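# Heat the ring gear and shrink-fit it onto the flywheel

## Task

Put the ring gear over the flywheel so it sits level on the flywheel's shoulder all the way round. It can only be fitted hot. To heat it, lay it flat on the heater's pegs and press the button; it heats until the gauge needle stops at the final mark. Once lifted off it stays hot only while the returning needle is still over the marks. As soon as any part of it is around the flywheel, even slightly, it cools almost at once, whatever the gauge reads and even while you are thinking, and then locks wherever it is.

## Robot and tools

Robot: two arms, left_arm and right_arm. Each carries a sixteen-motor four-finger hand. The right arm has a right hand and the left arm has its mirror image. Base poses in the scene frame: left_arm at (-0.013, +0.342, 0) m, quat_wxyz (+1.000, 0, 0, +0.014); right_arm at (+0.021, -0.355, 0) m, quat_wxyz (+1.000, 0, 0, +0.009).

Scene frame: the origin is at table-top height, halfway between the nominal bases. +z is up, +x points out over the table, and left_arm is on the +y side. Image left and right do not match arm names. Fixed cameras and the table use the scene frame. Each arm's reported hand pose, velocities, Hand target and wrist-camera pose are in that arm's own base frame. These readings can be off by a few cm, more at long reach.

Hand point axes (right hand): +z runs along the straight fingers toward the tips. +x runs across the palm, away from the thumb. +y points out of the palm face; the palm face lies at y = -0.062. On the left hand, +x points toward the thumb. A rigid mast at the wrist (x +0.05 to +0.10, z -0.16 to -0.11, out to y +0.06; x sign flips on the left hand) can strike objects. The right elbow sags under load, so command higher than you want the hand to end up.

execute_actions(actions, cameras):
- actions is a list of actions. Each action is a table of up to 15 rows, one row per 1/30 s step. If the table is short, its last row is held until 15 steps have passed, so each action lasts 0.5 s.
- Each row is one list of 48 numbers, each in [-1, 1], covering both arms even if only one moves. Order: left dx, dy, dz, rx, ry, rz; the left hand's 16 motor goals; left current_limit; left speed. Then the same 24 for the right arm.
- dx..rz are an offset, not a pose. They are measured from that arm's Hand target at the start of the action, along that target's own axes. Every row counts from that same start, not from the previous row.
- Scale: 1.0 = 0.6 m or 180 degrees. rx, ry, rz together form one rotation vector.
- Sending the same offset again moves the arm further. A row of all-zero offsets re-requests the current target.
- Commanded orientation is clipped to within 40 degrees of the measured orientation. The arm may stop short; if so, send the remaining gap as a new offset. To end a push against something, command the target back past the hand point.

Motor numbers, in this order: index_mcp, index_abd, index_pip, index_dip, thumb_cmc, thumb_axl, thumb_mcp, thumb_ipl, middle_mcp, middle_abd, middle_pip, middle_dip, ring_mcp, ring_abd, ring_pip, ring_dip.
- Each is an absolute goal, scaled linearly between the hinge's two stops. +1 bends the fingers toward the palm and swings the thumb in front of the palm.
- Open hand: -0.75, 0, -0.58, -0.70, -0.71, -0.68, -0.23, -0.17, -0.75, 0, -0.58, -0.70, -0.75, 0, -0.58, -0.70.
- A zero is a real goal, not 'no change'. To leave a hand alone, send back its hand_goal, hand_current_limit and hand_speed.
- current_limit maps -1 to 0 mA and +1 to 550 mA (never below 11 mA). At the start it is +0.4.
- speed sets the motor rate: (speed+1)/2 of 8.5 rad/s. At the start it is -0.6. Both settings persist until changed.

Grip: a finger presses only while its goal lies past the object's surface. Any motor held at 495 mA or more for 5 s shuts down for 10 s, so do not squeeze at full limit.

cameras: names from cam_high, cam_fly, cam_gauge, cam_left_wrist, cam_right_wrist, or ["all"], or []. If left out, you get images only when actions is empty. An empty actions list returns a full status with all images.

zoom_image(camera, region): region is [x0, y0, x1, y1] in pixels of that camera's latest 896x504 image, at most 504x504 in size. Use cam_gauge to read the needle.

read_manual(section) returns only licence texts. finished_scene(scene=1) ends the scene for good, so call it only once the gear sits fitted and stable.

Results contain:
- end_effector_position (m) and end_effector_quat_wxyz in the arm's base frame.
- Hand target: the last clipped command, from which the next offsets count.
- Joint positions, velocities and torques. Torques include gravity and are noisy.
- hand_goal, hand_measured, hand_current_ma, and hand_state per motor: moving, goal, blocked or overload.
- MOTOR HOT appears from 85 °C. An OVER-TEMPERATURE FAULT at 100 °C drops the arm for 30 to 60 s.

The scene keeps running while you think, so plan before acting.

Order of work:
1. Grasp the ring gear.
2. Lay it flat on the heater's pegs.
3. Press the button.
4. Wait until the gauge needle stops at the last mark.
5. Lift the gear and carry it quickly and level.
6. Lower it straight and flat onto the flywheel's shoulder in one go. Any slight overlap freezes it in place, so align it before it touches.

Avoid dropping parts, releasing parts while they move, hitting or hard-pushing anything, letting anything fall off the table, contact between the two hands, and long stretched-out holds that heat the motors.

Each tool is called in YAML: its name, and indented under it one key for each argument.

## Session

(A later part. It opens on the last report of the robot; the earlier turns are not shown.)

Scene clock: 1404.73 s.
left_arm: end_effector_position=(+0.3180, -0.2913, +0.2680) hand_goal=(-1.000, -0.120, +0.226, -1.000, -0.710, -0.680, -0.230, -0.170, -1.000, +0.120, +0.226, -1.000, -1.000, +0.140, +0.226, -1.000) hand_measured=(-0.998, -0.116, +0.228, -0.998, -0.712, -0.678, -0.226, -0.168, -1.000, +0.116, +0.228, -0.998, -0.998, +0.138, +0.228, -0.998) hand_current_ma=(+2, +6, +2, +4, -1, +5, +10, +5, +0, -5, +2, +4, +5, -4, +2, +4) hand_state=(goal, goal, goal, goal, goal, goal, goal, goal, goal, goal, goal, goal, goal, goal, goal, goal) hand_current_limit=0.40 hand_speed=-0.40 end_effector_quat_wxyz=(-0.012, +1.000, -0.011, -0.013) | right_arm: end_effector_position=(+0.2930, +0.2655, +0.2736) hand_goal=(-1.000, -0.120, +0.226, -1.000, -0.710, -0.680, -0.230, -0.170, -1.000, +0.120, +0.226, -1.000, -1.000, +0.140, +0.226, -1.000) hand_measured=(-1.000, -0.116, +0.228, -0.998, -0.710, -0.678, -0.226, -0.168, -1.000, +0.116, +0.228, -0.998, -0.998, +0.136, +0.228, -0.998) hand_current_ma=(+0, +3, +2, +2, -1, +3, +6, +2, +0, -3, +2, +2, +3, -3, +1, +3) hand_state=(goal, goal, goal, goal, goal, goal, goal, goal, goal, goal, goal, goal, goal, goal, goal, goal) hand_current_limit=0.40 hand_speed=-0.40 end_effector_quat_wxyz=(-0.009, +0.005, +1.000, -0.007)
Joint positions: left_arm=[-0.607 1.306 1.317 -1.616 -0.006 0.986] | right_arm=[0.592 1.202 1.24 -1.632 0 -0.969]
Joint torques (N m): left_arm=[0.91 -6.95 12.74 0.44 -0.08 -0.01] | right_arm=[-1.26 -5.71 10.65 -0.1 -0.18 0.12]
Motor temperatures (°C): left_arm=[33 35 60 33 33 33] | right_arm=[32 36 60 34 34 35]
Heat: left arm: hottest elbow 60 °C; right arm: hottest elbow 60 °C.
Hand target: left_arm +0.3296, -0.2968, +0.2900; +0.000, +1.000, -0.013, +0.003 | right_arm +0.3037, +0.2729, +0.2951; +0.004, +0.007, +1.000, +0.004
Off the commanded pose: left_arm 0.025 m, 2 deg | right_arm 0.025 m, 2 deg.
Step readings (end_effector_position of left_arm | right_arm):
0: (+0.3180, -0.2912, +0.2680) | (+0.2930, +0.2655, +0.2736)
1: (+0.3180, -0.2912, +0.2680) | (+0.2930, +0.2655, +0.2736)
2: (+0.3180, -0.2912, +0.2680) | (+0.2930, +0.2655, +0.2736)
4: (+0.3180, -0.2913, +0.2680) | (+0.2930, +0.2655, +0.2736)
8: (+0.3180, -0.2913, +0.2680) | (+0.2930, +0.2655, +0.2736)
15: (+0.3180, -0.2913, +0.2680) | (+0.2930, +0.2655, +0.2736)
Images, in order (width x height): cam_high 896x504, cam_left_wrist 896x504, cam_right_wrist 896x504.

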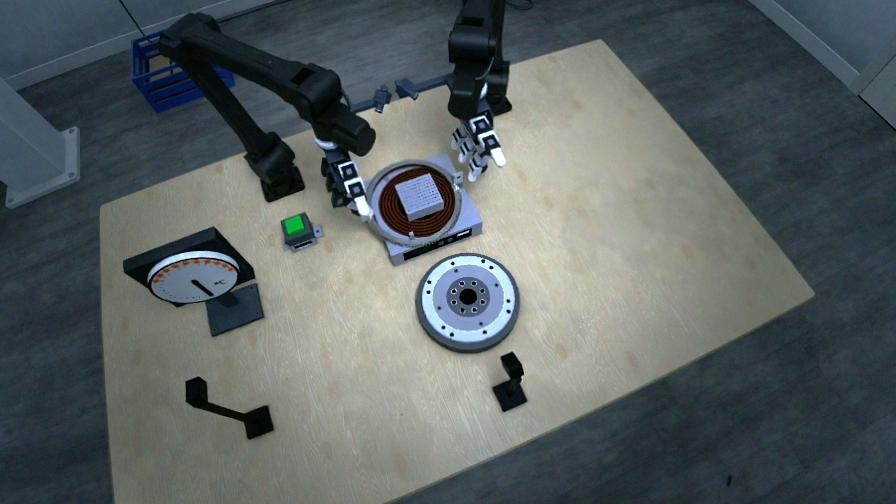

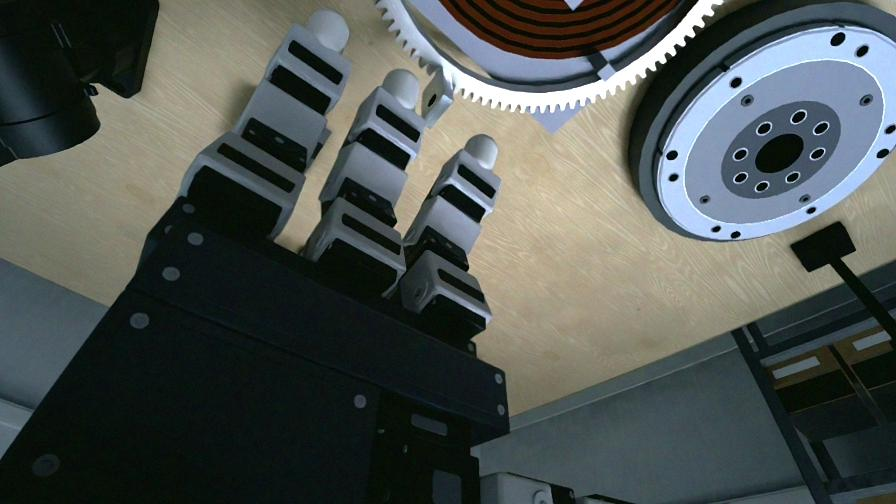

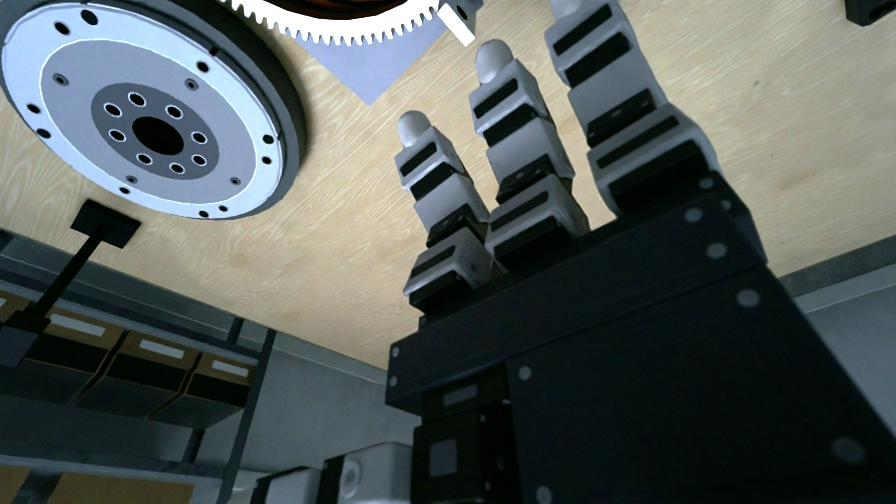

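execute_actions:
  actions:
    - [[-0.0193,0.0084,0.0361,0,0,-0.0111,-1,-0.2,0.882,-0.7,-0.71,-0.68,-0.23,-0.17,-1,0.2,0.882,-0.7,-1,0.22,0.882,-0.7,0.4,-0.6,0.0082,-0.0097,0.0389,0,0,-0.0111,-1,-0.2,0.882,-0.7,-0.71,-0.68,-0.23,-0.17,-1,0.2,0.882,-0.7,-1,0.22,0.882,-0.7,0.4,-0.6]]
    - [[-0.0193,0.0084,0.0361,0,0,-0.0111,-1,-0.2,0.882,-0.7,-0.71,-0.68,-0.23,-0.17,-1,0.2,0.882,-0.7,-1,0.22,0.882,-0.7,0.4,-0.6,0.0082,-0.0097,0.0389,0,0,-0.0111,-1,-0.2,0.882,-0.7,-0.71,-0.68,-0.23,-0.17,-1,0.2,0.882,-0.7,-1,0.22,0.882,-0.7,0.4,-0.6]]
    - [[-0.0193,0.0084,0.0361,0,0,-0.0111,-1,-0.2,0.882,-0.7,-0.71,-0.68,-0.23,-0.17,-1,0.2,0.882,-0.7,-1,0.22,0.882,-0.7,0.4,-0.6,0.0082,-0.0097,0.0389,0,0,-0.0111,-1,-0.2,0.882,-0.7,-0.71,-0.68,-0.23,-0.17,-1,0.2,0.882,-0.7,-1,0.22,0.882,-0.7,0.4,-0.6]]
  cameras: ["cam_left_wrist","cam_right_wrist","cam_high","cam_fly"]

zoom_image:
  camera: "cam_left_wrist"
  region: [300, 0, 600, 200]

zoom_image:
  camera: "cam_right_wrist"
  region: [300, 0, 600, 200]

zoom_image:
  camera: "cam_high"
  region: [310, 110, 520, 270]

zoom_image:
  camera: "cam_fly"
  region: [230, 0, 610, 180]

Scene clock: 1531.67 s.
left_arm: end_effector_position=(+0.2946, -0.3094, +0.2161) hand_goal=(-1.000, -0.200, +0.882, -0.700, -0.710, -0.680, -0.230, -0.170, -1.000, +0.200, +0.882, -0.700, -1.000, +0.220, +0.882, -0.700) hand_measured=(-0.998, -0.196, +0.874, -0.704, -0.710, -0.678, -0.226, -0.168, -1.000, +0.196, +0.874, -0.704, -0.998, +0.216, +0.876, -0.704) hand_current_ma=(+2, +6, -16, -6, -1, +5, +10, +5, +0, -5, -14, -6, +5, -5, -13, -6) hand_state=(goal, goal, goal, goal, goal, goal, goal, goal, goal, goal, goal, goal, goal, goal, goal, goal) hand_current_limit=0.40 hand_speed=-0.60 end_effector_quat_wxyz=(-0.010, +0.999, +0.037, -0.009) | right_arm: end_effector_position=(+0.2891, +0.2576, +0.2235) hand_goal=(-1.000, -0.200, +0.882, -0.700, -0.710, -0.680, -0.230, -0.170, -1.000, +0.200, +0.882, -0.700, -1.000, +0.220, +0.882, -0.700) hand_measured=(-1.000, -0.196, +0.874, -0.704, -0.710, -0.678, -0.226, -0.168, -1.000, +0.196, +0.874, -0.704, -0.998, +0.216, +0.876, -0.704) hand_current_ma=(+1, +3, -11, -3, +0, +3, +6, +2, +0, -3, -12, -3, +3, -4, -9, -4) hand_state=(goal, goal, goal, goal, goal, goal, goal, goal, goal, goal, goal, goal, goal, goal, goal, goal) hand_current_limit=0.40 hand_speed=-0.60 end_effector_quat_wxyz=(-0.002, -0.044, +0.999, -0.001)
Joint positions: left_arm=[-0.706 1.276 1.152 -1.475 -0.002 0.79] | right_arm=[0.559 1.189 1.095 -1.481 0 -1.1]
Joint torques (N m): left_arm=[0.03 -8.18 8.21 0.92 -0.14 -0.15] | right_arm=[-1.79 -7.36 6.13 1.18 -0.16 -0.02]
Motor temperatures (°C): left_arm=[33 35 61 33 33 33] | right_arm=[32 36 60 34 34 35]
Heat: left arm: hottest elbow 61 °C; right arm: hottest elbow 60 °C.
Hand target: left_arm +0.2955, -0.3120, +0.2247; +0.000, +0.999, +0.040, +0.003 | right_arm +0.2898, +0.2557, +0.2248; +0.005, -0.046, +0.999, +0.004
Off the commanded pose: left_arm 0.009 m, 2 deg | right_arm 0.002 m, 1 deg.
Step readings (end_effector_position of left_arm | right_arm):
0: (+0.3180, -0.2913, +0.2680) | (+0.2930, +0.2655, +0.2736)
1: (+0.3180, -0.2913, +0.2680) | (+0.2930, +0.2655, +0.2736)
2: (+0.3181, -0.2913, +0.2680) | (+0.2929, +0.2655, +0.2736)
4: (+0.3197, -0.2921, +0.2684) | (+0.2935, +0.2663, +0.2739)
8: (+0.3204, -0.2965, +0.2657) | (+0.2971, +0.2684, +0.2752)
15: (+0.3189, -0.2971, +0.2607) | (+0.2970, +0.2688, +0.2741)
16: (+0.3190, -0.2972, +0.2604) | (+0.2968, +0.2688, +0.2736)
17: (+0.3191, -0.2977, +0.2594) | (+0.2971, +0.2689, +0.2721)
19: (+0.3167, -0.2989, +0.2539) | (+0.2966, +0.2681, +0.2658)
23: (+0.3083, -0.2996, +0.2391) | (+0.2912, +0.2634, +0.2492)
30: (+0.3083, -0.3011, +0.2367) | (+0.2916, +0.2630, +0.2463)
31: (+0.3084, -0.3012, +0.2365) | (+0.2918, +0.2630, +0.2462)
32: (+0.3086, -0.3017, +0.2357) | (+0.2923, +0.2630, +0.2452)
34: (+0.3060, -0.3031, +0.2310) | (+0.2924, +0.2618, +0.2401)
38: (+0.2955, -0.3061, +0.2188) | (+0.2884, +0.2577, +0.2259)
45: (+0.2938, -0.3094, +0.2160) | (+0.2892, +0.2574, +0.2235)
Images, in order (width x height): cam_high 896x504, cam_fly 896x504, cam_left_wrist 896x504, cam_right_wrist 896x504.

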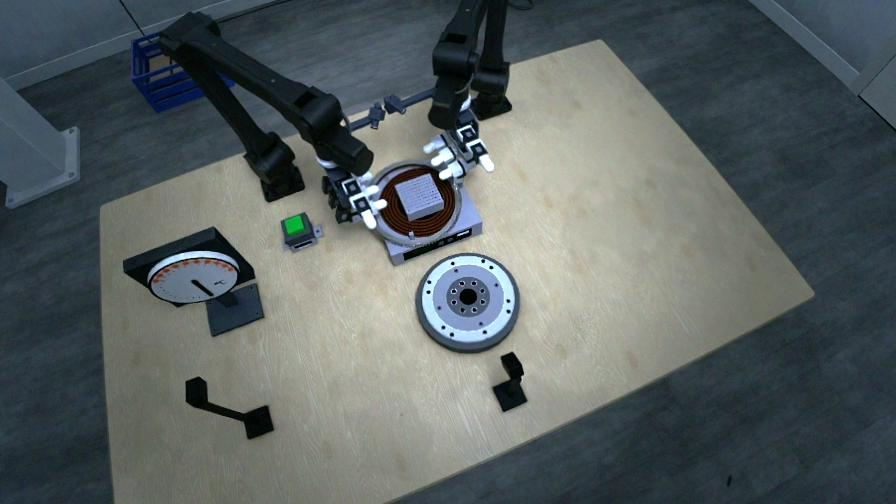

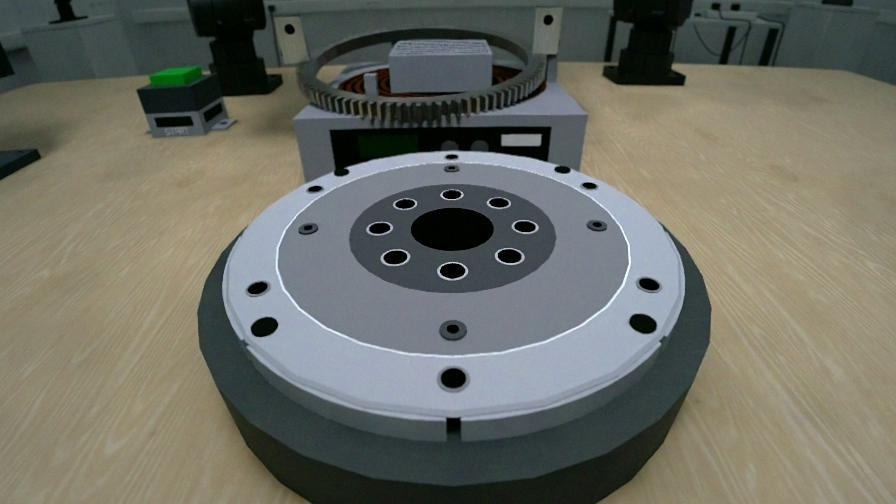

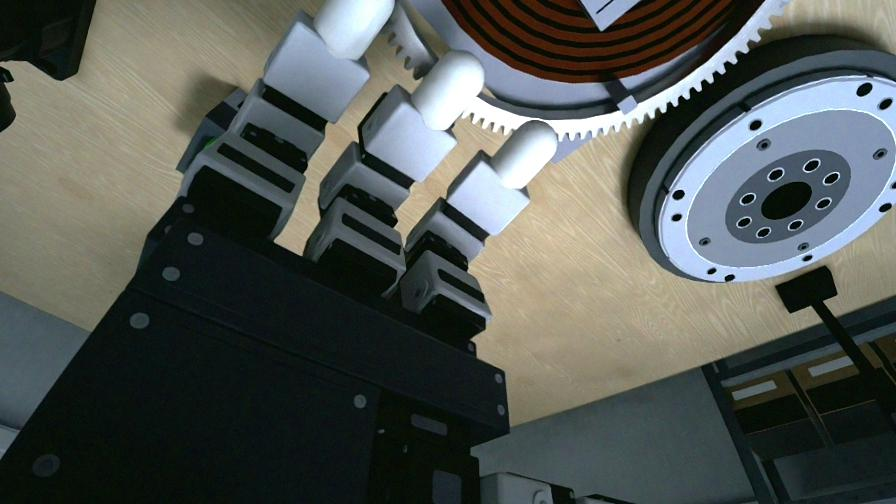

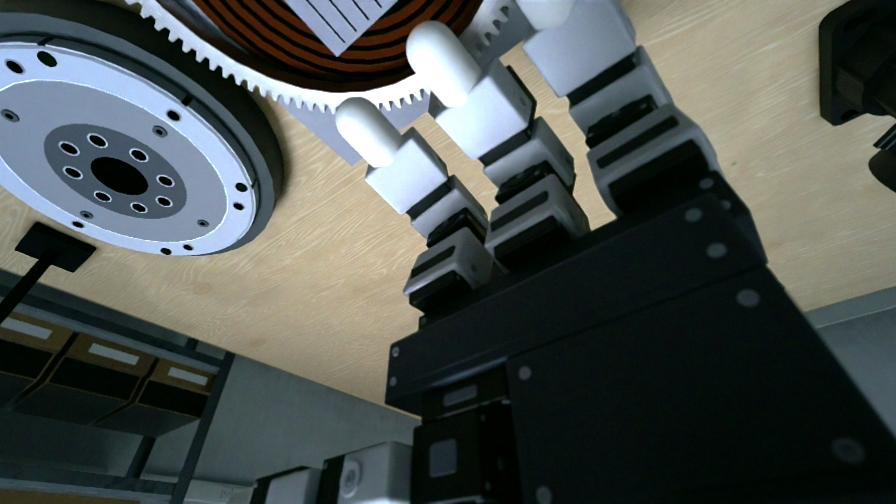

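Scaled by 1.680 from the camera's 896x504 image, which has a finer 1280x720 frame.

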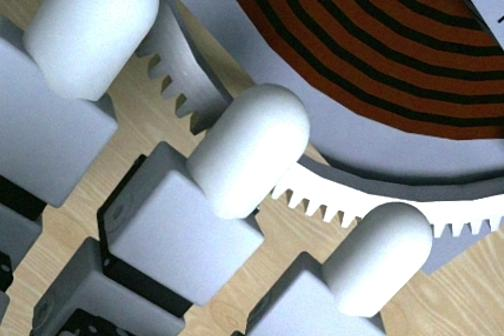

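Scaled by 1.680 from the camera's 896x504 image, which has a finer 1280x720 frame.

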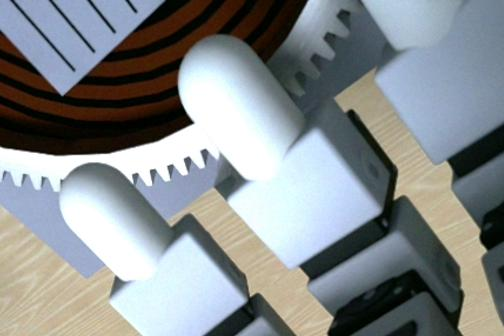

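Scaled by 2.400 from the camera's 896x504 image, which has a finer 1280x720 frame.

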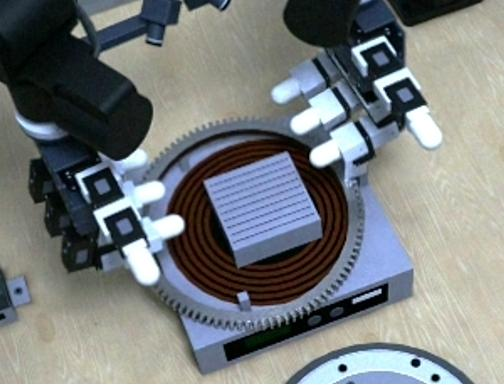

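Scaled by 1.326 from the camera's 896x504 image, which has a finer 1280x720 frame.

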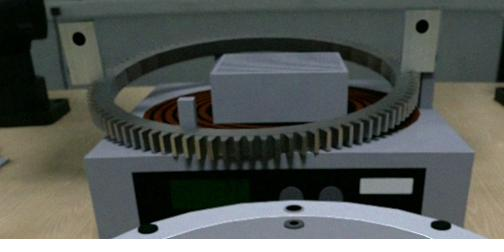

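zoom_image:
  camera: "cam_high"
  region: [420, 140, 500, 200]

zoom_image:
  camera: "cam_high"
  region: [330, 160, 410, 240]

Scaled by 6.300 from the camera's 896x504 image, which has a finer 1280x720 frame.

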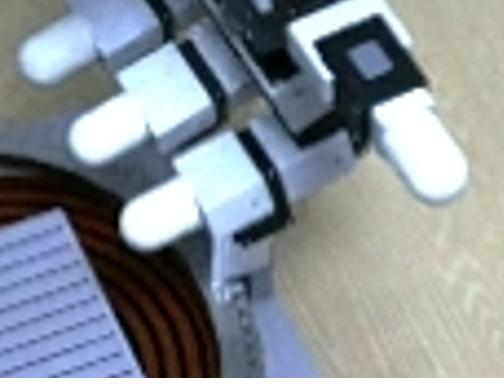

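Scaled by 6.300 from the camera's 896x504 image, which has a finer 1280x720 frame.

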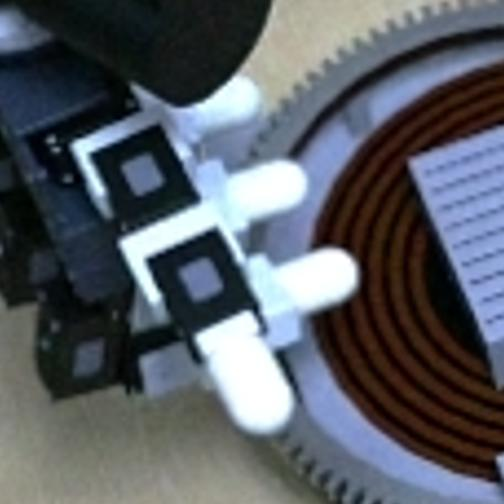

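execute_actions:
  actions:
    - [[0,0,0.0206,0,0,0,-1,-0.2,0.882,-0.7,-0.71,-0.68,-0.23,-0.17,-1,0.2,0.882,-0.7,-1,0.22,0.882,-0.7,0.4,-0.6,0,0,0.025,0,0,0,-1,-0.2,0.882,-0.7,-0.71,-0.68,-0.23,-0.17,-1,0.2,0.882,-0.7,-1,0.22,0.882,-0.7,0.4,-0.6]]
    - [[0,0,0.0206,0,0,0,-1,-0.2,0.882,-0.7,-0.71,-0.68,-0.23,-0.17,-1,0.2,0.882,-0.7,-1,0.22,0.882,-0.7,0.4,-0.6,0,0,0.025,0,0,0,-1,-0.2,0.882,-0.7,-0.71,-0.68,-0.23,-0.17,-1,0.2,0.882,-0.7,-1,0.22,0.882,-0.7,0.4,-0.6]]
  cameras: ["cam_fly","cam_high"]

zoom_image:
  camera: "cam_fly"
  region: [230, 0, 610, 180]

zoom_image:
  camera: "cam_high"
  region: [310, 110, 520, 270]

Scene clock: 1554.63 s.
left_arm: end_effector_position=(+0.2940, -0.3088, +0.1958) hand_goal=(-1.000, -0.200, +0.882, -0.700, -0.710, -0.680, -0.230, -0.170, -1.000, +0.200, +0.882, -0.700, -1.000, +0.220, +0.882, -0.700) hand_measured=(-0.998, -0.196, +0.874, -0.704, -0.710, -0.678, -0.226, -0.168, -1.000, +0.196, +0.874, -0.704, -0.998, +0.216, +0.876, -0.704) hand_current_ma=(+2, +6, -16, -6, -1, +5, +10, +5, +0, -5, -14, -6, +5, -5, -13, -6) hand_state=(goal, goal, goal, goal, goal, goal, goal, goal, goal, goal, goal, goal, goal, goal, goal, goal) hand_current_limit=0.40 hand_speed=-0.60 end_effector_quat_wxyz=(-0.006, +0.999, +0.038, -0.005) | right_arm: end_effector_position=(+0.2887, +0.2573, +0.1979) hand_goal=(-1.000, -0.200, +0.882, -0.700, -0.710, -0.680, -0.230, -0.170, -1.000, +0.200, +0.882, -0.700, -1.000, +0.220, +0.882, -0.700) hand_measured=(-1.000, -0.196, +0.874, -0.704, -0.710, -0.678, -0.226, -0.168, -1.000, +0.196, +0.874, -0.704, -0.998, +0.216, +0.876, -0.704) hand_current_ma=(+1, +3, -11, -3, +0, +3, +6, +2, +0, -3, -12, -3, +3, -4, -9, -4) hand_state=(goal, goal, goal, goal, goal, goal, goal, goal, goal, goal, goal, goal, goal, goal, goal, goal) hand_current_limit=0.40 hand_speed=-0.60 end_effector_quat_wxyz=(+0.003, -0.044, +0.999, +0.002)
Joint positions: left_arm=[-0.706 1.274 1.096 -1.408 -0.002 0.79] | right_arm=[0.559 1.189 1.025 -1.399 0 -1.1]
Joint torques (N m): left_arm=[0.26 -7.94 8.1 1.33 -0.15 -0.19] | right_arm=[-0.5 -5.83 6.09 1.28 -0.2 -0.04]
Motor temperatures (°C): left_arm=[33 34 56 33 33 33] | right_arm=[32 36 56 34 34 35]
Heat: left arm: hottest elbow 56 °C; right arm: hottest elbow 56 °C.
Hand target: left_arm +0.2956, -0.3121, +0.1999; +0.000, +0.999, +0.040, +0.003 | right_arm +0.2901, +0.2559, +0.1947; +0.005, -0.046, +0.999, +0.004
Off the commanded pose: left_arm 0.006 m, 1 deg | right_arm 0.004 m, 0 deg.
Step readings (end_effector_position of left_arm | right_arm):
0: (+0.2946, -0.3094, +0.2161) | (+0.2891, +0.2576, +0.2235)
1: (+0.2947, -0.3094, +0.2161) | (+0.2892, +0.2576, +0.2236)
2: (+0.2949, -0.3096, +0.2156) | (+0.2895, +0.2578, +0.2229)
4: (+0.2954, -0.3100, +0.2136) | (+0.2900, +0.2581, +0.2195)
8: (+0.2940, -0.3088, +0.2072) | (+0.2883, +0.2571, +0.2119)
15: (+0.2942, -0.3090, +0.2060) | (+0.2889, +0.2574, +0.2106)
16: (+0.2943, -0.3091, +0.2060) | (+0.2889, +0.2575, +0.2105)
17: (+0.2947, -0.3094, +0.2056) | (+0.2892, +0.2577, +0.2099)
19: (+0.2951, -0.3097, +0.2031) | (+0.2900, +0.2581, +0.2068)
23: (+0.2936, -0.3085, +0.1969) | (+0.2880, +0.2569, +0.1991)
30: (+0.2939, -0.3087, +0.1957) | (+0.2885, +0.2572, +0.1979)
Images, in order (width x height): cam_high 896x504, cam_fly 896x504.

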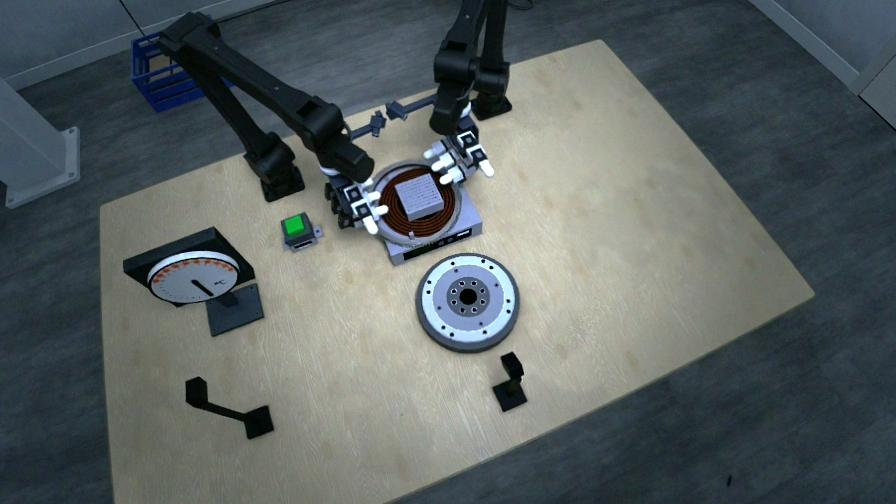

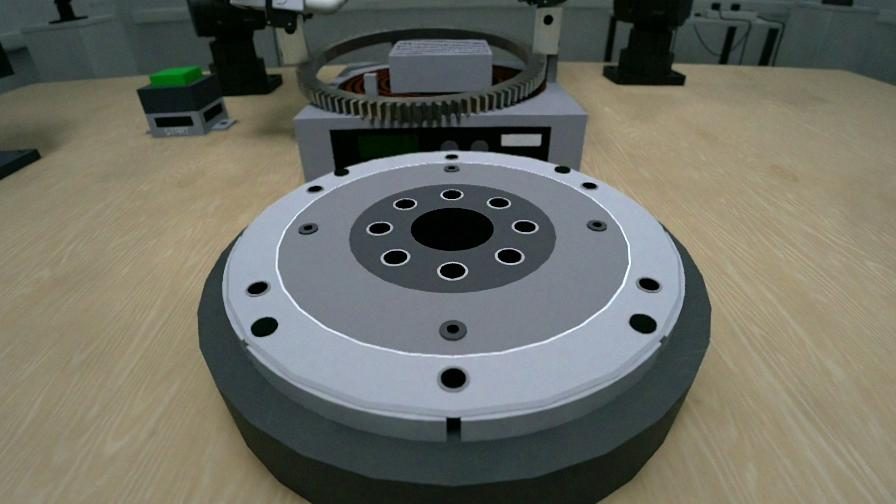

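Scaled by 1.326 from the camera's 896x504 image, which has a finer 1280x720 frame.

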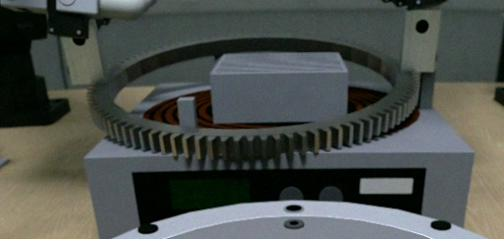

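Scaled by 2.400 from the camera's 896x504 image, which has a finer 1280x720 frame.

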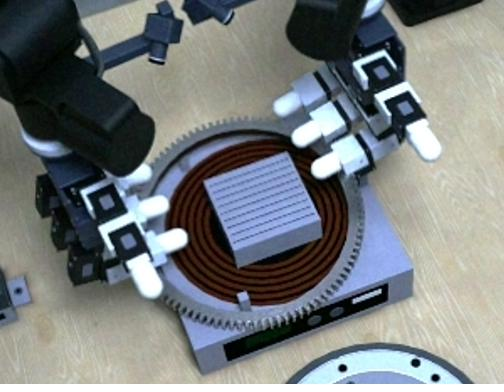

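execute_actions:
  actions:
    - [[0,0,0.0175,0,0,0,-1,-0.2,0.882,-0.7,-0.71,-0.68,-0.23,-0.17,-1,0.2,0.882,-0.7,-1,0.22,0.882,-0.7,0.4,-0.6,0,0,0.0222,0,0,0,-1,-0.2,0.882,-0.7,-0.71,-0.68,-0.23,-0.17,-1,0.2,0.882,-0.7,-1,0.22,0.882,-0.7,0.4,-0.6]]
    - [[0,0,0.0175,0,0,0,-1,-0.2,0.882,-0.7,-0.71,-0.68,-0.23,-0.17,-1,0.2,0.882,-0.7,-1,0.22,0.882,-0.7,0.4,-0.6,0,0,0.0222,0,0,0,-1,-0.2,0.882,-0.7,-0.71,-0.68,-0.23,-0.17,-1,0.2,0.882,-0.7,-1,0.22,0.882,-0.7,0.4,-0.6]]
  cameras: ["cam_fly","cam_high"]

zoom_image:
  camera: "cam_fly"
  region: [230, 0, 610, 180]

zoom_image:
  camera: "cam_high"
  region: [310, 110, 520, 270]

Scene clock: 1566.17 s.
left_arm: end_effector_position=(+0.2942, -0.3086, +0.1802) hand_goal=(-1.000, -0.200, +0.882, -0.700, -0.710, -0.680, -0.230, -0.170, -1.000, +0.200, +0.882, -0.700, -1.000, +0.220, +0.882, -0.700) hand_measured=(-0.996, -0.198, +0.882, -0.702, -0.710, -0.678, -0.226, -0.168, -1.000, +0.196, +0.874, -0.704, -0.998, +0.216, +0.876, -0.704) hand_current_ma=(+8, +4, +0, -4, -1, +5, +10, +5, +0, -5, -14, -6, +5, -5, -13, -6) hand_state=(goal, goal, goal, goal, goal, goal, goal, goal, goal, goal, goal, goal, goal, goal, goal, goal) hand_current_limit=0.40 hand_speed=-0.60 end_effector_quat_wxyz=(-0.002, +0.999, +0.038, +0.000) | right_arm: end_effector_position=(+0.2882, +0.2570, +0.1746) hand_goal=(-1.000, -0.200, +0.882, -0.700, -0.710, -0.680, -0.230, -0.170, -1.000, +0.200, +0.882, -0.700, -1.000, +0.220, +0.882, -0.700) hand_measured=(-1.000, -0.196, +0.874, -0.704, -0.710, -0.678, -0.226, -0.168, -1.000, +0.196, +0.874, -0.702, -0.998, +0.216, +0.876, -0.704) hand_current_ma=(+1, +3, -11, -3, +0, +3, +6, +2, +0, -3, -12, -3, +3, -4, -9, -4) hand_state=(goal, goal, goal, goal, goal, goal, goal, goal, goal, goal, goal, goal, goal, goal, goal, goal) hand_current_limit=0.40 hand_speed=-0.60 end_effector_quat_wxyz=(+0.007, -0.045, +0.999, +0.004)
Joint positions: left_arm=[-0.706 1.274 1.051 -1.35 -0.004 0.789] | right_arm=[0.559 1.195 0.967 -1.327 0 -1.101]
Joint torques (N m): left_arm=[-0.97 -7.12 8.36 1.09 -0.11 -0.21] | right_arm=[-1.32 -6.53 5.86 1.11 -0.17 0.01]
Motor temperatures (°C): left_arm=[33 34 55 33 33 33] | right_arm=[32 36 54 34 34 35]
Heat: left arm: hottest elbow 55 °C; right arm: hottest elbow 54 °C.
Hand target: left_arm +0.2958, -0.3121, +0.1790; +0.000, +0.999, +0.040, +0.003 | right_arm +0.2904, +0.2561, +0.1681; +0.005, -0.046, +0.999, +0.004
Off the commanded pose: left_arm 0.004 m, 0 deg | right_arm 0.007 m, 0 deg.
Step readings (end_effector_position of left_arm | right_arm):
0: (+0.2940, -0.3088, +0.1958) | (+0.2887, +0.2573, +0.1979)
1: (+0.2940, -0.3088, +0.1958) | (+0.2887, +0.2573, +0.1980)
2: (+0.2943, -0.3090, +0.1955) | (+0.2890, +0.2575, +0.1974)
4: (+0.2947, -0.3094, +0.1935) | (+0.2896, +0.2579, +0.1948)
8: (+0.2935, -0.3084, +0.1884) | (+0.2879, +0.2568, +0.1882)
15: (+0.2937, -0.3086, +0.1876) | (+0.2884, +0.2571, +0.1873)
16: (+0.2937, -0.3086, +0.1874) | (+0.2886, +0.2572, +0.1874)
17: (+0.2940, -0.3088, +0.1871) | (+0.2889, +0.2574, +0.1868)
19: (+0.2945, -0.3092, +0.1853) | (+0.2894, +0.2578, +0.1842)
23: (+0.2944, -0.3088, +0.1816) | (+0.2879, +0.2568, +0.1770)
30: (+0.2941, -0.3086, +0.1801) | (+0.2881, +0.2570, +0.1746)
Images, in order (width x height): cam_high 896x504, cam_fly 896x504.

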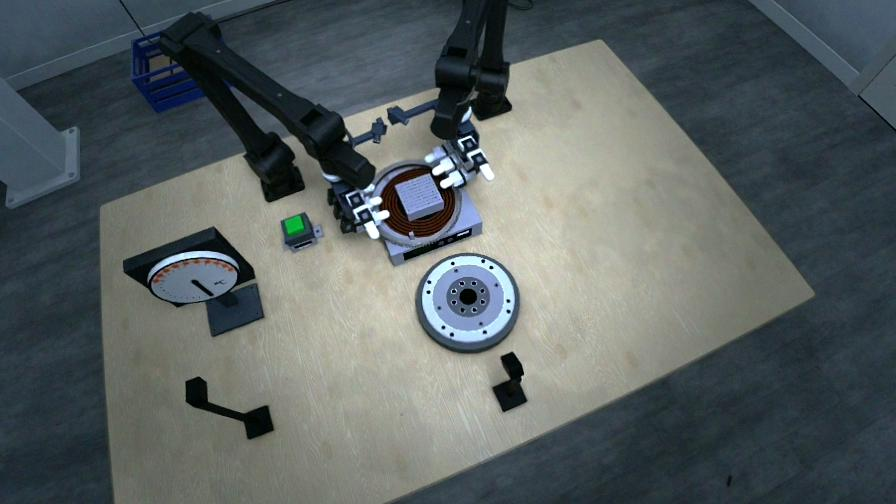

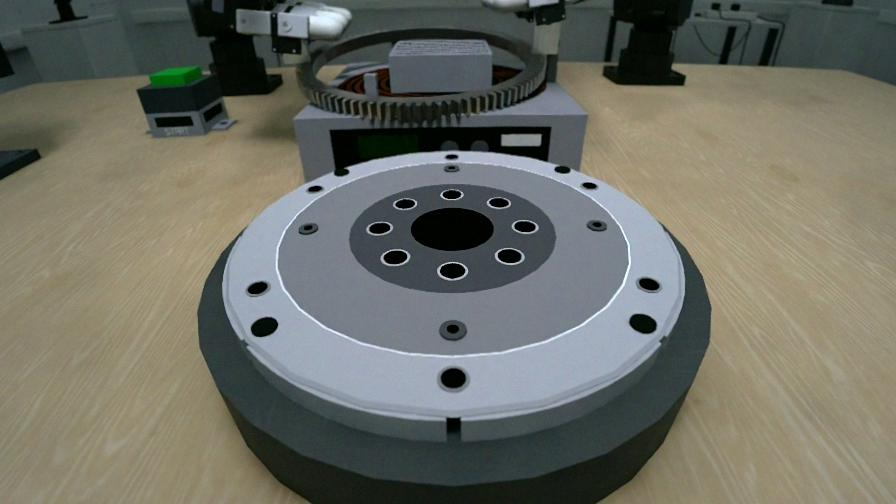

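Scaled by 1.326 from the camera's 896x504 image, which has a finer 1280x720 frame.

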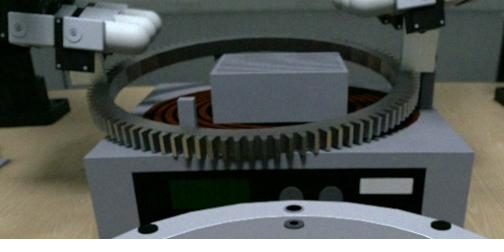

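Scaled by 2.400 from the camera's 896x504 image, which has a finer 1280x720 frame.

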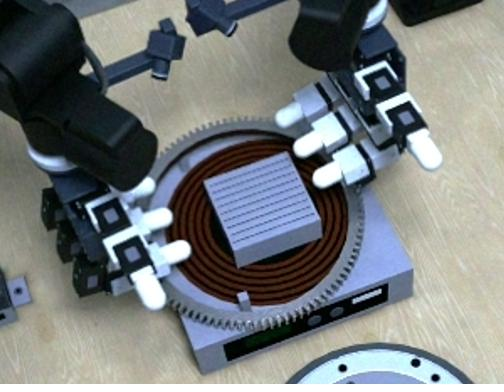

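zoom_image:
  camera: "cam_fly"
  region: [480, 0, 580, 70]

zoom_image:
  camera: "cam_fly"
  region: [240, 0, 360, 80]

Scaled by 5.040 from the camera's 896x504 image, which has a finer 1280x720 frame.

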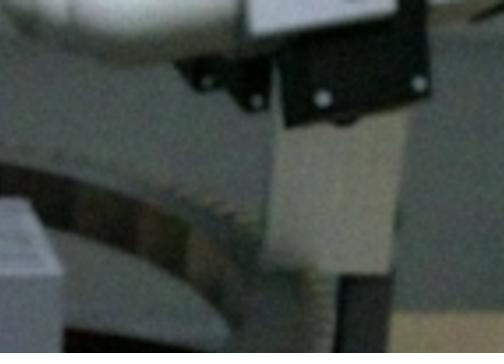

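Scaled by 4.200 from the camera's 896x504 image, which has a finer 1280x720 frame.

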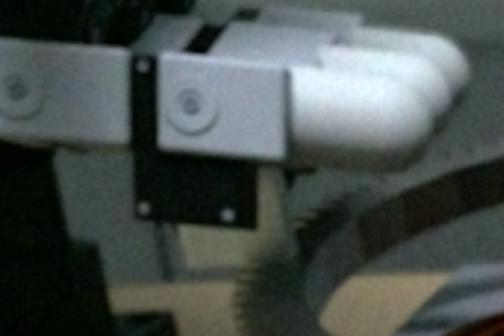

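execute_actions:
  actions: []
  cameras: ["cam_left_wrist","cam_right_wrist"]

zoom_image:
  camera: "cam_right_wrist"
  region: [300, 0, 600, 200]

zoom_image:
  camera: "cam_left_wrist"
  region: [300, 0, 600, 200]

Scene clock: 1592.30 s.
left_arm: end_effector_position=(+0.2942, -0.3086, +0.1802) hand_goal=(-1.000, -0.200, +0.882, -0.700, -0.710, -0.680, -0.230, -0.170, -1.000, +0.200, +0.882, -0.700, -1.000, +0.220, +0.882, -0.700) hand_measured=(-0.996, -0.198, +0.882, -0.702, -0.710, -0.678, -0.226, -0.168, -1.000, +0.196, +0.874, -0.704, -0.998, +0.216, +0.876, -0.704) hand_current_ma=(+8, +4, +0, -4, -1, +5, +10, +5, +0, -5, -14, -6, +5, -5, -13, -6) hand_state=(goal, goal, goal, goal, goal, goal, goal, goal, goal, goal, goal, goal, goal, goal, goal, goal) hand_current_limit=0.40 hand_speed=-0.60 end_effector_quat_wxyz=(-0.002, +0.999, +0.038, +0.000) | right_arm: end_effector_position=(+0.2882, +0.2570, +0.1746) hand_goal=(-1.000, -0.200, +0.882, -0.700, -0.710, -0.680, -0.230, -0.170, -1.000, +0.200, +0.882, -0.700, -1.000, +0.220, +0.882, -0.700) hand_measured=(-1.000, -0.196, +0.874, -0.704, -0.710, -0.678, -0.226, -0.168, -1.000, +0.196, +0.874, -0.702, -0.998, +0.216, +0.876, -0.704) hand_current_ma=(+1, +3, -11, -3, +0, +3, +6, +2, +0, -3, -12, -3, +3, -4, -9, -4) hand_state=(goal, goal, goal, goal, goal, goal, goal, goal, goal, goal, goal, goal, goal, goal, goal, goal) hand_current_limit=0.40 hand_speed=-0.60 end_effector_quat_wxyz=(+0.007, -0.045, +0.999, +0.004)
Joint positions: left_arm=[-0.706 1.274 1.051 -1.35 -0.004 0.789] | right_arm=[0.559 1.195 0.967 -1.327 0 -1.101]
Joint velocities: within noise
Joint torques (N m): left_arm=[-0.32 -6.36 8.23 1.25 -0.04 -0.16] | right_arm=[-1.49 -5.3 6.05 1.16 -0.16 -0.03]
Motor temperatures (°C): left_arm=[33 34 52 33 33 33] | right_arm=[32 36 52 34 34 35]
Heat: left arm: hottest elbow 52 °C; right arm: hottest elbow 52 °C.
Hand target: left_arm +0.2958, -0.3121, +0.1790; +0.000, +0.999, +0.040, +0.003 | right_arm +0.2904, +0.2561, +0.1681; +0.005, -0.046, +0.999, +0.004
Off the commanded pose: left_arm 0.004 m, 0 deg | right_arm 0.007 m, 0 deg.
Images, in order (width x height): cam_left_wrist 896x504, cam_right_wrist 896x504.

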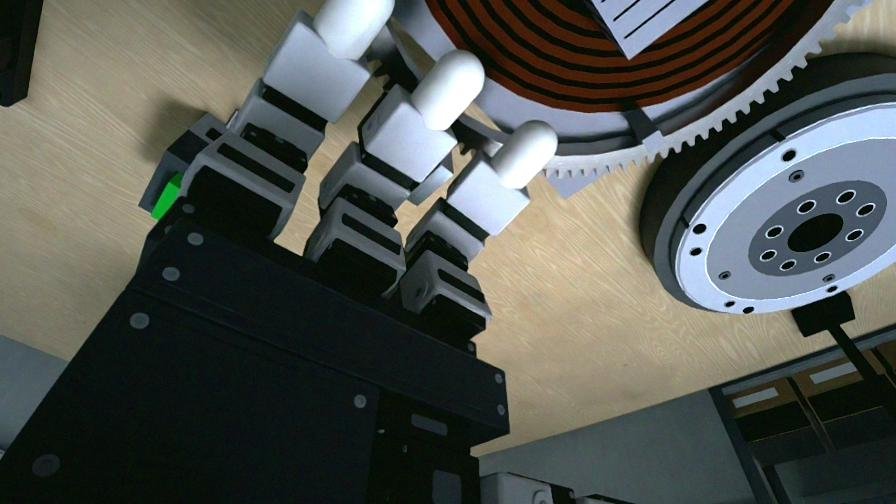

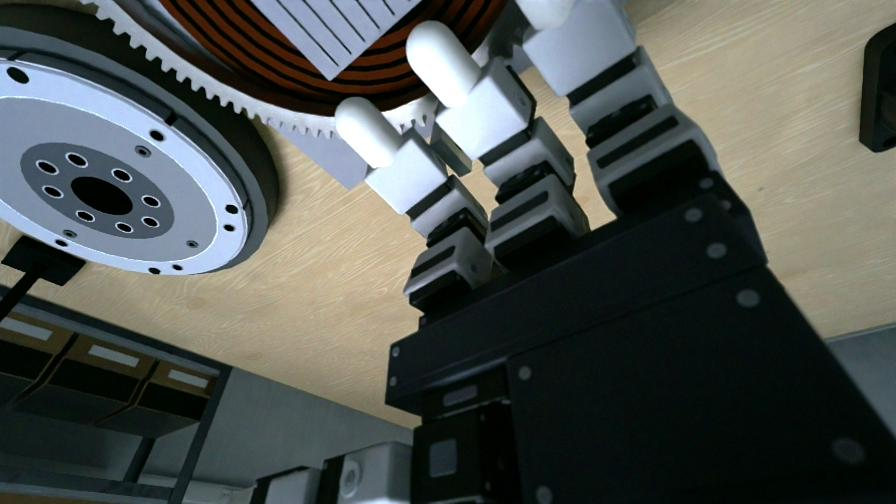

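Scaled by 1.680 from the camera's 896x504 image, which has a finer 1280x720 frame.

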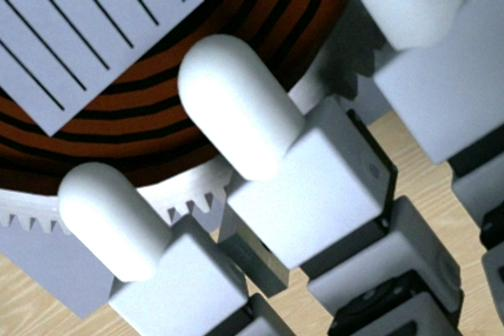

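Scaled by 1.680 from the camera's 896x504 image, which has a finer 1280x720 frame.

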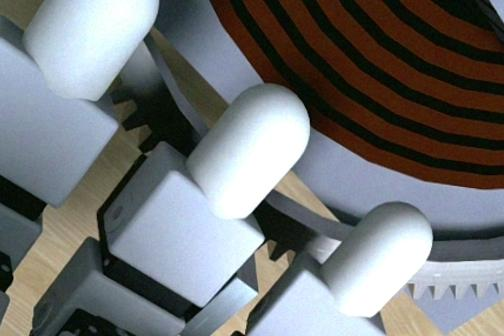

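execute_actions:
  actions:
    - [[0.0067,-0.0167,0.0167,0,0,0,-1,-0.2,0.882,-0.7,-0.71,-0.68,-0.23,-0.17,-1,0.2,0.882,-0.7,-1,0.22,0.882,-0.7,0.4,-0.6,0,0,0.005,0,0,0,-1,-0.2,0.882,-0.7,-0.71,-0.68,-0.23,-0.17,-1,0.2,0.882,-0.7,-1,0.22,0.882,-0.7,0.4,-0.6]]
  cameras: ["cam_fly","cam_right_wrist"]

zoom_image:
  camera: "cam_right_wrist"
  region: [300, 0, 600, 200]

zoom_image:
  camera: "cam_fly"
  region: [480, 0, 580, 70]

Scene clock: 1638.80 s.
left_arm: end_effector_position=(+0.2960, -0.3017, +0.1687) hand_goal=(-1.000, -0.200, +0.882, -0.700, -0.710, -0.680, -0.230, -0.170, -1.000, +0.200, +0.882, -0.700, -1.000, +0.220, +0.882, -0.700) hand_measured=(-0.996, -0.198, +0.882, -0.702, -0.710, -0.678, -0.226, -0.168, -1.000, +0.196, +0.874, -0.704, -0.998, +0.216, +0.876, -0.704) hand_current_ma=(+8, +2, +0, -4, -1, +5, +10, +5, +0, -5, -14, -6, +5, -4, -13, -6) hand_state=(goal, goal, goal, goal, goal, goal, goal, goal, goal, goal, goal, goal, goal, goal, goal, goal) hand_current_limit=0.40 hand_speed=-0.60 end_effector_quat_wxyz=(-0.004, +0.999, +0.042, +0.000) | right_arm: end_effector_position=(+0.2883, +0.2572, +0.1727) hand_goal=(-1.000, -0.200, +0.882, -0.700, -0.710, -0.680, -0.230, -0.170, -1.000, +0.200, +0.882, -0.700, -1.000, +0.220, +0.882, -0.700) hand_measured=(-1.000, -0.196, +0.874, -0.704, -0.710, -0.678, -0.226, -0.168, -1.000, +0.196, +0.874, -0.702, -0.998, +0.216, +0.876, -0.704) hand_current_ma=(+1, +3, -11, -3, +0, +3, +6, +2, +0, -3, -12, -3, +3, -4, -9, -4) hand_state=(goal, goal, goal, goal, goal, goal, goal, goal, goal, goal, goal, goal, goal, goal, goal, goal) hand_current_limit=0.40 hand_speed=-0.60 end_effector_quat_wxyz=(+0.008, -0.045, +0.999, +0.004)
Joint positions: left_arm=[-0.69 1.274 1.021 -1.323 -0.005 0.796] | right_arm=[0.559 1.196 0.962 -1.319 0 -1.101]
Joint torques (N m): left_arm=[1.03 -7.3 7.91 0.91 -0.07 0.01] | right_arm=[-1.79 -5.19 5.98 1.25 -0.13 0.04]
Heat: left arm: hottest elbow 50 °C; right arm: hottest elbow 51 °C.
Hand target: left_arm +0.2990, -0.3018, +0.1690; +0.000, +0.999, +0.040, +0.003 | right_arm +0.2904, +0.2562, +0.1652; +0.005, -0.046, +0.999, +0.004
Off the commanded pose: left_arm 0.003 m, 1 deg | right_arm 0.008 m, 0 deg.
Step readings (end_effector_position of left_arm | right_arm):
0: (+0.2942, -0.3086, +0.1802) | (+0.2882, +0.2570, +0.1746)
1: (+0.2941, -0.3085, +0.1800) | (+0.2882, +0.2570, +0.1746)
2: (+0.2942, -0.3086, +0.1795) | (+0.2883, +0.2571, +0.1746)
4: (+0.2947, -0.3080, +0.1765) | (+0.2884, +0.2571, +0.1743)
8: (+0.2958, -0.3045, +0.1712) | (+0.2885, +0.2573, +0.1730)
15: (+0.2960, -0.3017, +0.1687) | (+0.2883, +0.2572, +0.1727)
Images, in order (width x height): cam_fly 896x504, cam_right_wrist 896x504.

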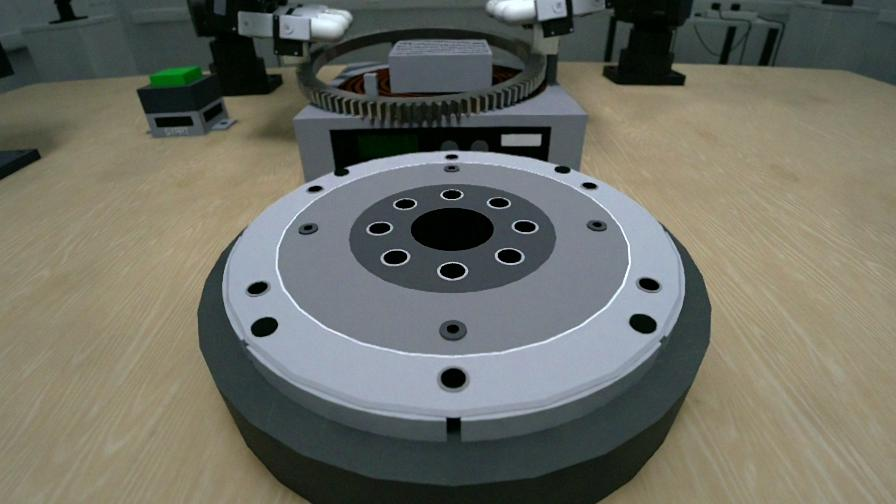

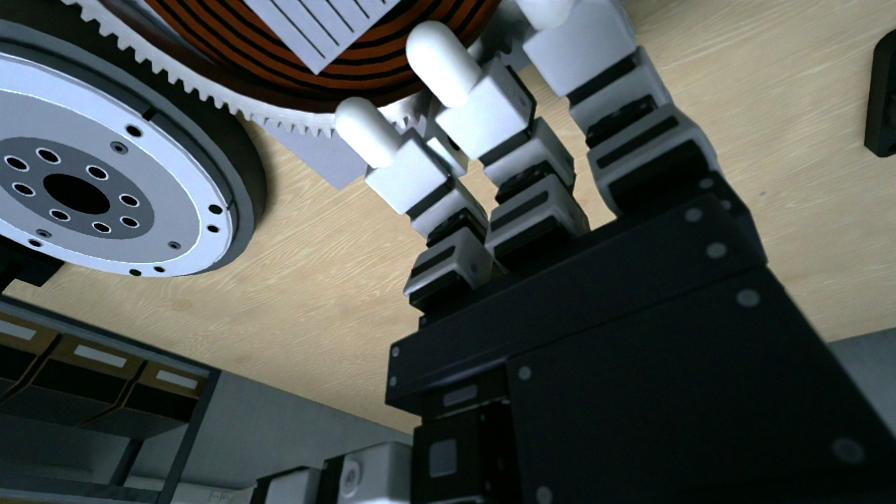

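Scaled by 1.680 from the camera's 896x504 image, which has a finer 1280x720 frame.

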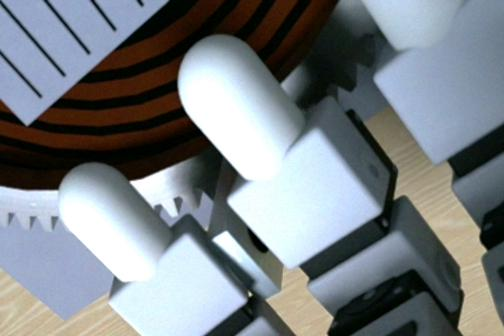

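Scaled by 5.040 from the camera's 896x504 image, which has a finer 1280x720 frame.

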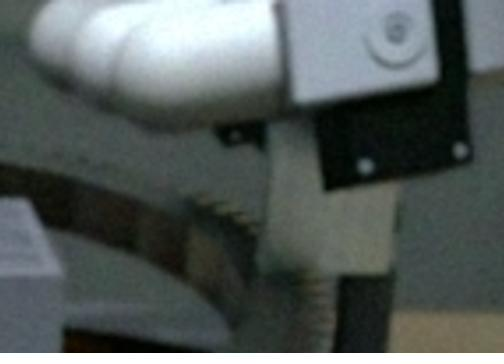

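execute_actions:
  actions:
    - [[0,0,0.0133,0,0,0,-1,-0.2,0.882,-0.7,-0.71,-0.68,-0.23,-0.17,-1,0.2,0.882,-0.7,-1,0.22,0.882,-0.7,0.4,-0.6,0,0,0.0083,0,0,0,-1,-0.2,0.882,-0.7,-0.71,-0.68,-0.23,-0.17,-1,0.2,0.882,-0.7,-1,0.22,0.882,-0.7,0.4,-0.6]]
  cameras: ["cam_fly"]

zoom_image:
  camera: "cam_fly"
  region: [230, 0, 610, 180]

Scene clock: 1651.13 s.
left_arm: end_effector_position=(+0.2966, -0.3022, +0.1639) hand_goal=(-1.000, -0.200, +0.882, -0.700, -0.710, -0.680, -0.230, -0.170, -1.000, +0.200, +0.882, -0.700, -1.000, +0.220, +0.882, -0.700) hand_measured=(-0.996, -0.198, +0.882, -0.702, -0.710, -0.678, -0.226, -0.168, -1.000, +0.196, +0.874, -0.704, -0.998, +0.216, +0.876, -0.704) hand_current_ma=(+7, +2, +0, -4, -1, +5, +10, +5, +0, -5, -14, -6, +5, -4, -13, -6) hand_state=(goal, goal, goal, goal, goal, goal, goal, goal, goal, goal, goal, goal, goal, goal, goal, goal) hand_current_limit=0.40 hand_speed=-0.60 end_effector_quat_wxyz=(-0.001, +0.999, +0.042, +0.003) | right_arm: end_effector_position=(+0.2879, +0.2571, +0.1672) hand_goal=(-1.000, -0.200, +0.882, -0.700, -0.710, -0.680, -0.230, -0.170, -1.000, +0.200, +0.882, -0.700, -1.000, +0.220, +0.882, -0.700) hand_measured=(-1.000, -0.196, +0.874, -0.704, -0.710, -0.678, -0.226, -0.168, -1.000, +0.196, +0.874, -0.702, -0.998, +0.216, +0.876, -0.704) hand_current_ma=(+1, +3, -11, -3, +0, +3, +6, +2, +0, -3, -11, -3, +3, -4, -9, -4) hand_state=(goal, goal, goal, goal, goal, goal, goal, goal, goal, goal, goal, goal, goal, goal, goal, goal) hand_current_limit=0.40 hand_speed=-0.60 end_effector_quat_wxyz=(+0.007, -0.045, +0.999, +0.004)
Joint positions: left_arm=[-0.69 1.274 1.006 -1.298 -0.005 0.798] | right_arm=[0.559 1.2 0.95 -1.306 -0.001 -1.101]
Joint torques (N m): left_arm=[1.38 -7.36 7.97 0.81 -0.06 0.05] | right_arm=[-1.26 -4.66 6.04 1.5 -0.13 0.01]
Heat: left arm: hottest elbow 50 °C; right arm: hottest elbow 50 °C.
Hand target: left_arm +0.2990, -0.3018, +0.1610; +0.000, +0.999, +0.040, +0.003 | right_arm +0.2905, +0.2563, +0.1603; +0.005, -0.046, +0.999, +0.004
Off the commanded pose: left_arm 0.004 m, 0 deg | right_arm 0.008 m, 0 deg.
Step readings (end_effector_position of left_arm | right_arm):
0: (+0.2960, -0.3017, +0.1687) | (+0.2883, +0.2572, +0.1727)
1: (+0.2961, -0.3017, +0.1687) | (+0.2884, +0.2573, +0.1727)
2: (+0.2961, -0.3019, +0.1684) | (+0.2884, +0.2572, +0.1726)
4: (+0.2962, -0.3019, +0.1667) | (+0.2882, +0.2572, +0.1713)
8: (+0.2966, -0.3022, +0.1645) | (+0.2879, +0.2571, +0.1682)
15: (+0.2966, -0.3022, +0.1639) | (+0.2879, +0.2571, +0.1672)
Images, in order (width x height): cam_fly 896x504.

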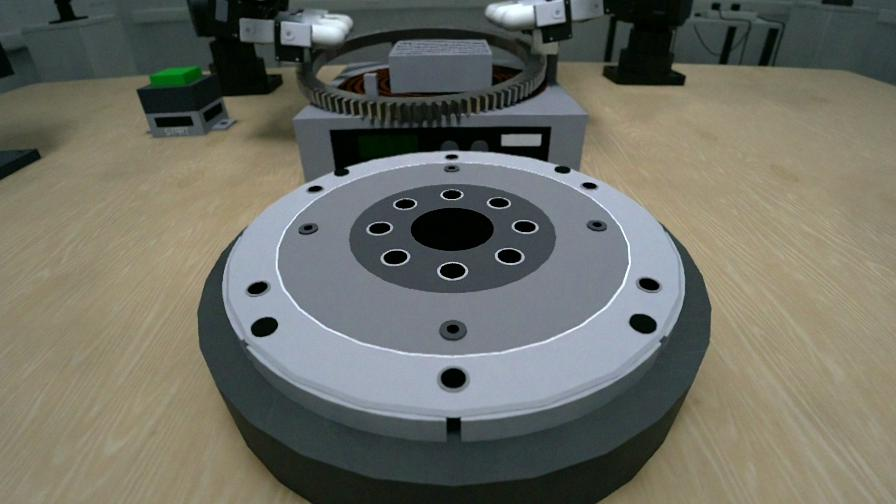

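Scaled by 1.326 from the camera's 896x504 image, which has a finer 1280x720 frame.

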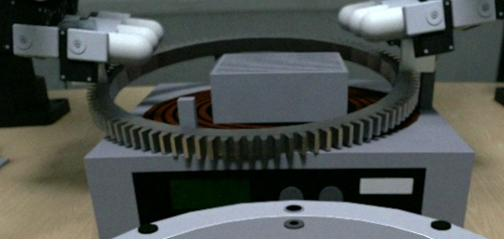

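execute_actions:
  actions:
    - [[0,0,-0.04,0,0,0,-1,-0.2,0.882,-0.7,-0.71,-0.68,-0.23,-0.17,-1,0.2,0.882,-0.7,-1,0.22,0.882,-0.7,0.4,-0.6,0,0,-0.05,0,0,0,-1,-0.2,0.882,-0.7,-0.71,-0.68,-0.23,-0.17,-1,0.2,0.882,-0.7,-1,0.22,0.882,-0.7,0.4,-0.6]]

Scene clock: 1659.20 s.
left_arm: end_effector_position=(+0.2952, -0.2973, +0.1648) hand_goal=(-1.000, -0.200, +0.882, -0.700, -0.710, -0.680, -0.230, -0.170, -1.000, +0.200, +0.882, -0.700, -1.000, +0.220, +0.882, -0.700) hand_measured=(-0.990, -0.198, +0.878, -0.702, -0.710, -0.678, -0.226, -0.168, -1.000, +0.196, +0.874, -0.704, -0.998, +0.216, +0.876, -0.704) hand_current_ma=(+21, +1, -8, -4, -1, +5, +10, +5, +0, -5, -14, -6, +5, -4, -13, -6) hand_state=(goal, goal, goal, goal, goal, goal, goal, goal, goal, goal, goal, goal, goal, goal, goal, goal) hand_current_limit=0.40 hand_speed=-0.60 end_effector_quat_wxyz=(-0.010, +0.999, +0.044, -0.002) | right_arm: end_effector_position=(+0.2814, +0.2516, +0.1662) hand_goal=(-1.000, -0.200, +0.882, -0.700, -0.710, -0.680, -0.230, -0.170, -1.000, +0.200, +0.882, -0.700, -1.000, +0.220, +0.882, -0.700) hand_measured=(-0.998, -0.200, +0.872, -0.704, -0.710, -0.678, -0.226, -0.168, -1.000, +0.198, +0.874, -0.702, -0.998, +0.216, +0.876, -0.704) hand_current_ma=(+3, +1, -15, -3, +0, +3, +6, +2, +0, -3, -11, -3, +3, -3, -9, -4) hand_state=(goal, goal, goal, goal, goal, goal, goal, goal, goal, goal, goal, goal, goal, goal, goal, goal) hand_current_limit=0.40 hand_speed=-0.60 end_effector_quat_wxyz=(-0.009, -0.043, +0.999, -0.005)
Joint positions: left_arm=[-0.685 1.274 1.014 -1.327 -0.011 0.798] | right_arm=[0.556 1.2 0.953 -1.345 0 -1.101]
Joint torques (N m): left_arm=[0.26 -8.06 11.07 -0.59 0.2 0.08] | right_arm=[-0.85 -7.36 9.78 -0.64 -0.14 -0.01]
Heat: left arm: hottest elbow 50 °C; right arm: hottest elbow 50 °C.
Hand target: left_arm +0.2990, -0.3018, +0.1850; +0.000, +0.999, +0.040, +0.003 | right_arm +0.2902, +0.2560, +0.1903; +0.005, -0.046, +0.999, +0.004
Off the commanded pose: left_arm 0.021 m, 1 deg | right_arm 0.026 m, 2 deg.
Step readings (end_effector_position of left_arm | right_arm):
0: (+0.2966, -0.3022, +0.1639) | (+0.2879, +0.2571, +0.1672)
1: (+0.2966, -0.3022, +0.1639) | (+0.2879, +0.2571, +0.1672)
2: (+0.2966, -0.3022, +0.1639) | (+0.2878, +0.2570, +0.1672)
4: (+0.2951, -0.3009, +0.1633) | (+0.2853, +0.2555, +0.1665)
8: (+0.2953, -0.2984, +0.1636) | (+0.2812, +0.2528, +0.1656)
15: (+0.2952, -0.2973, +0.1646) | (+0.2813, +0.2516, +0.1661)


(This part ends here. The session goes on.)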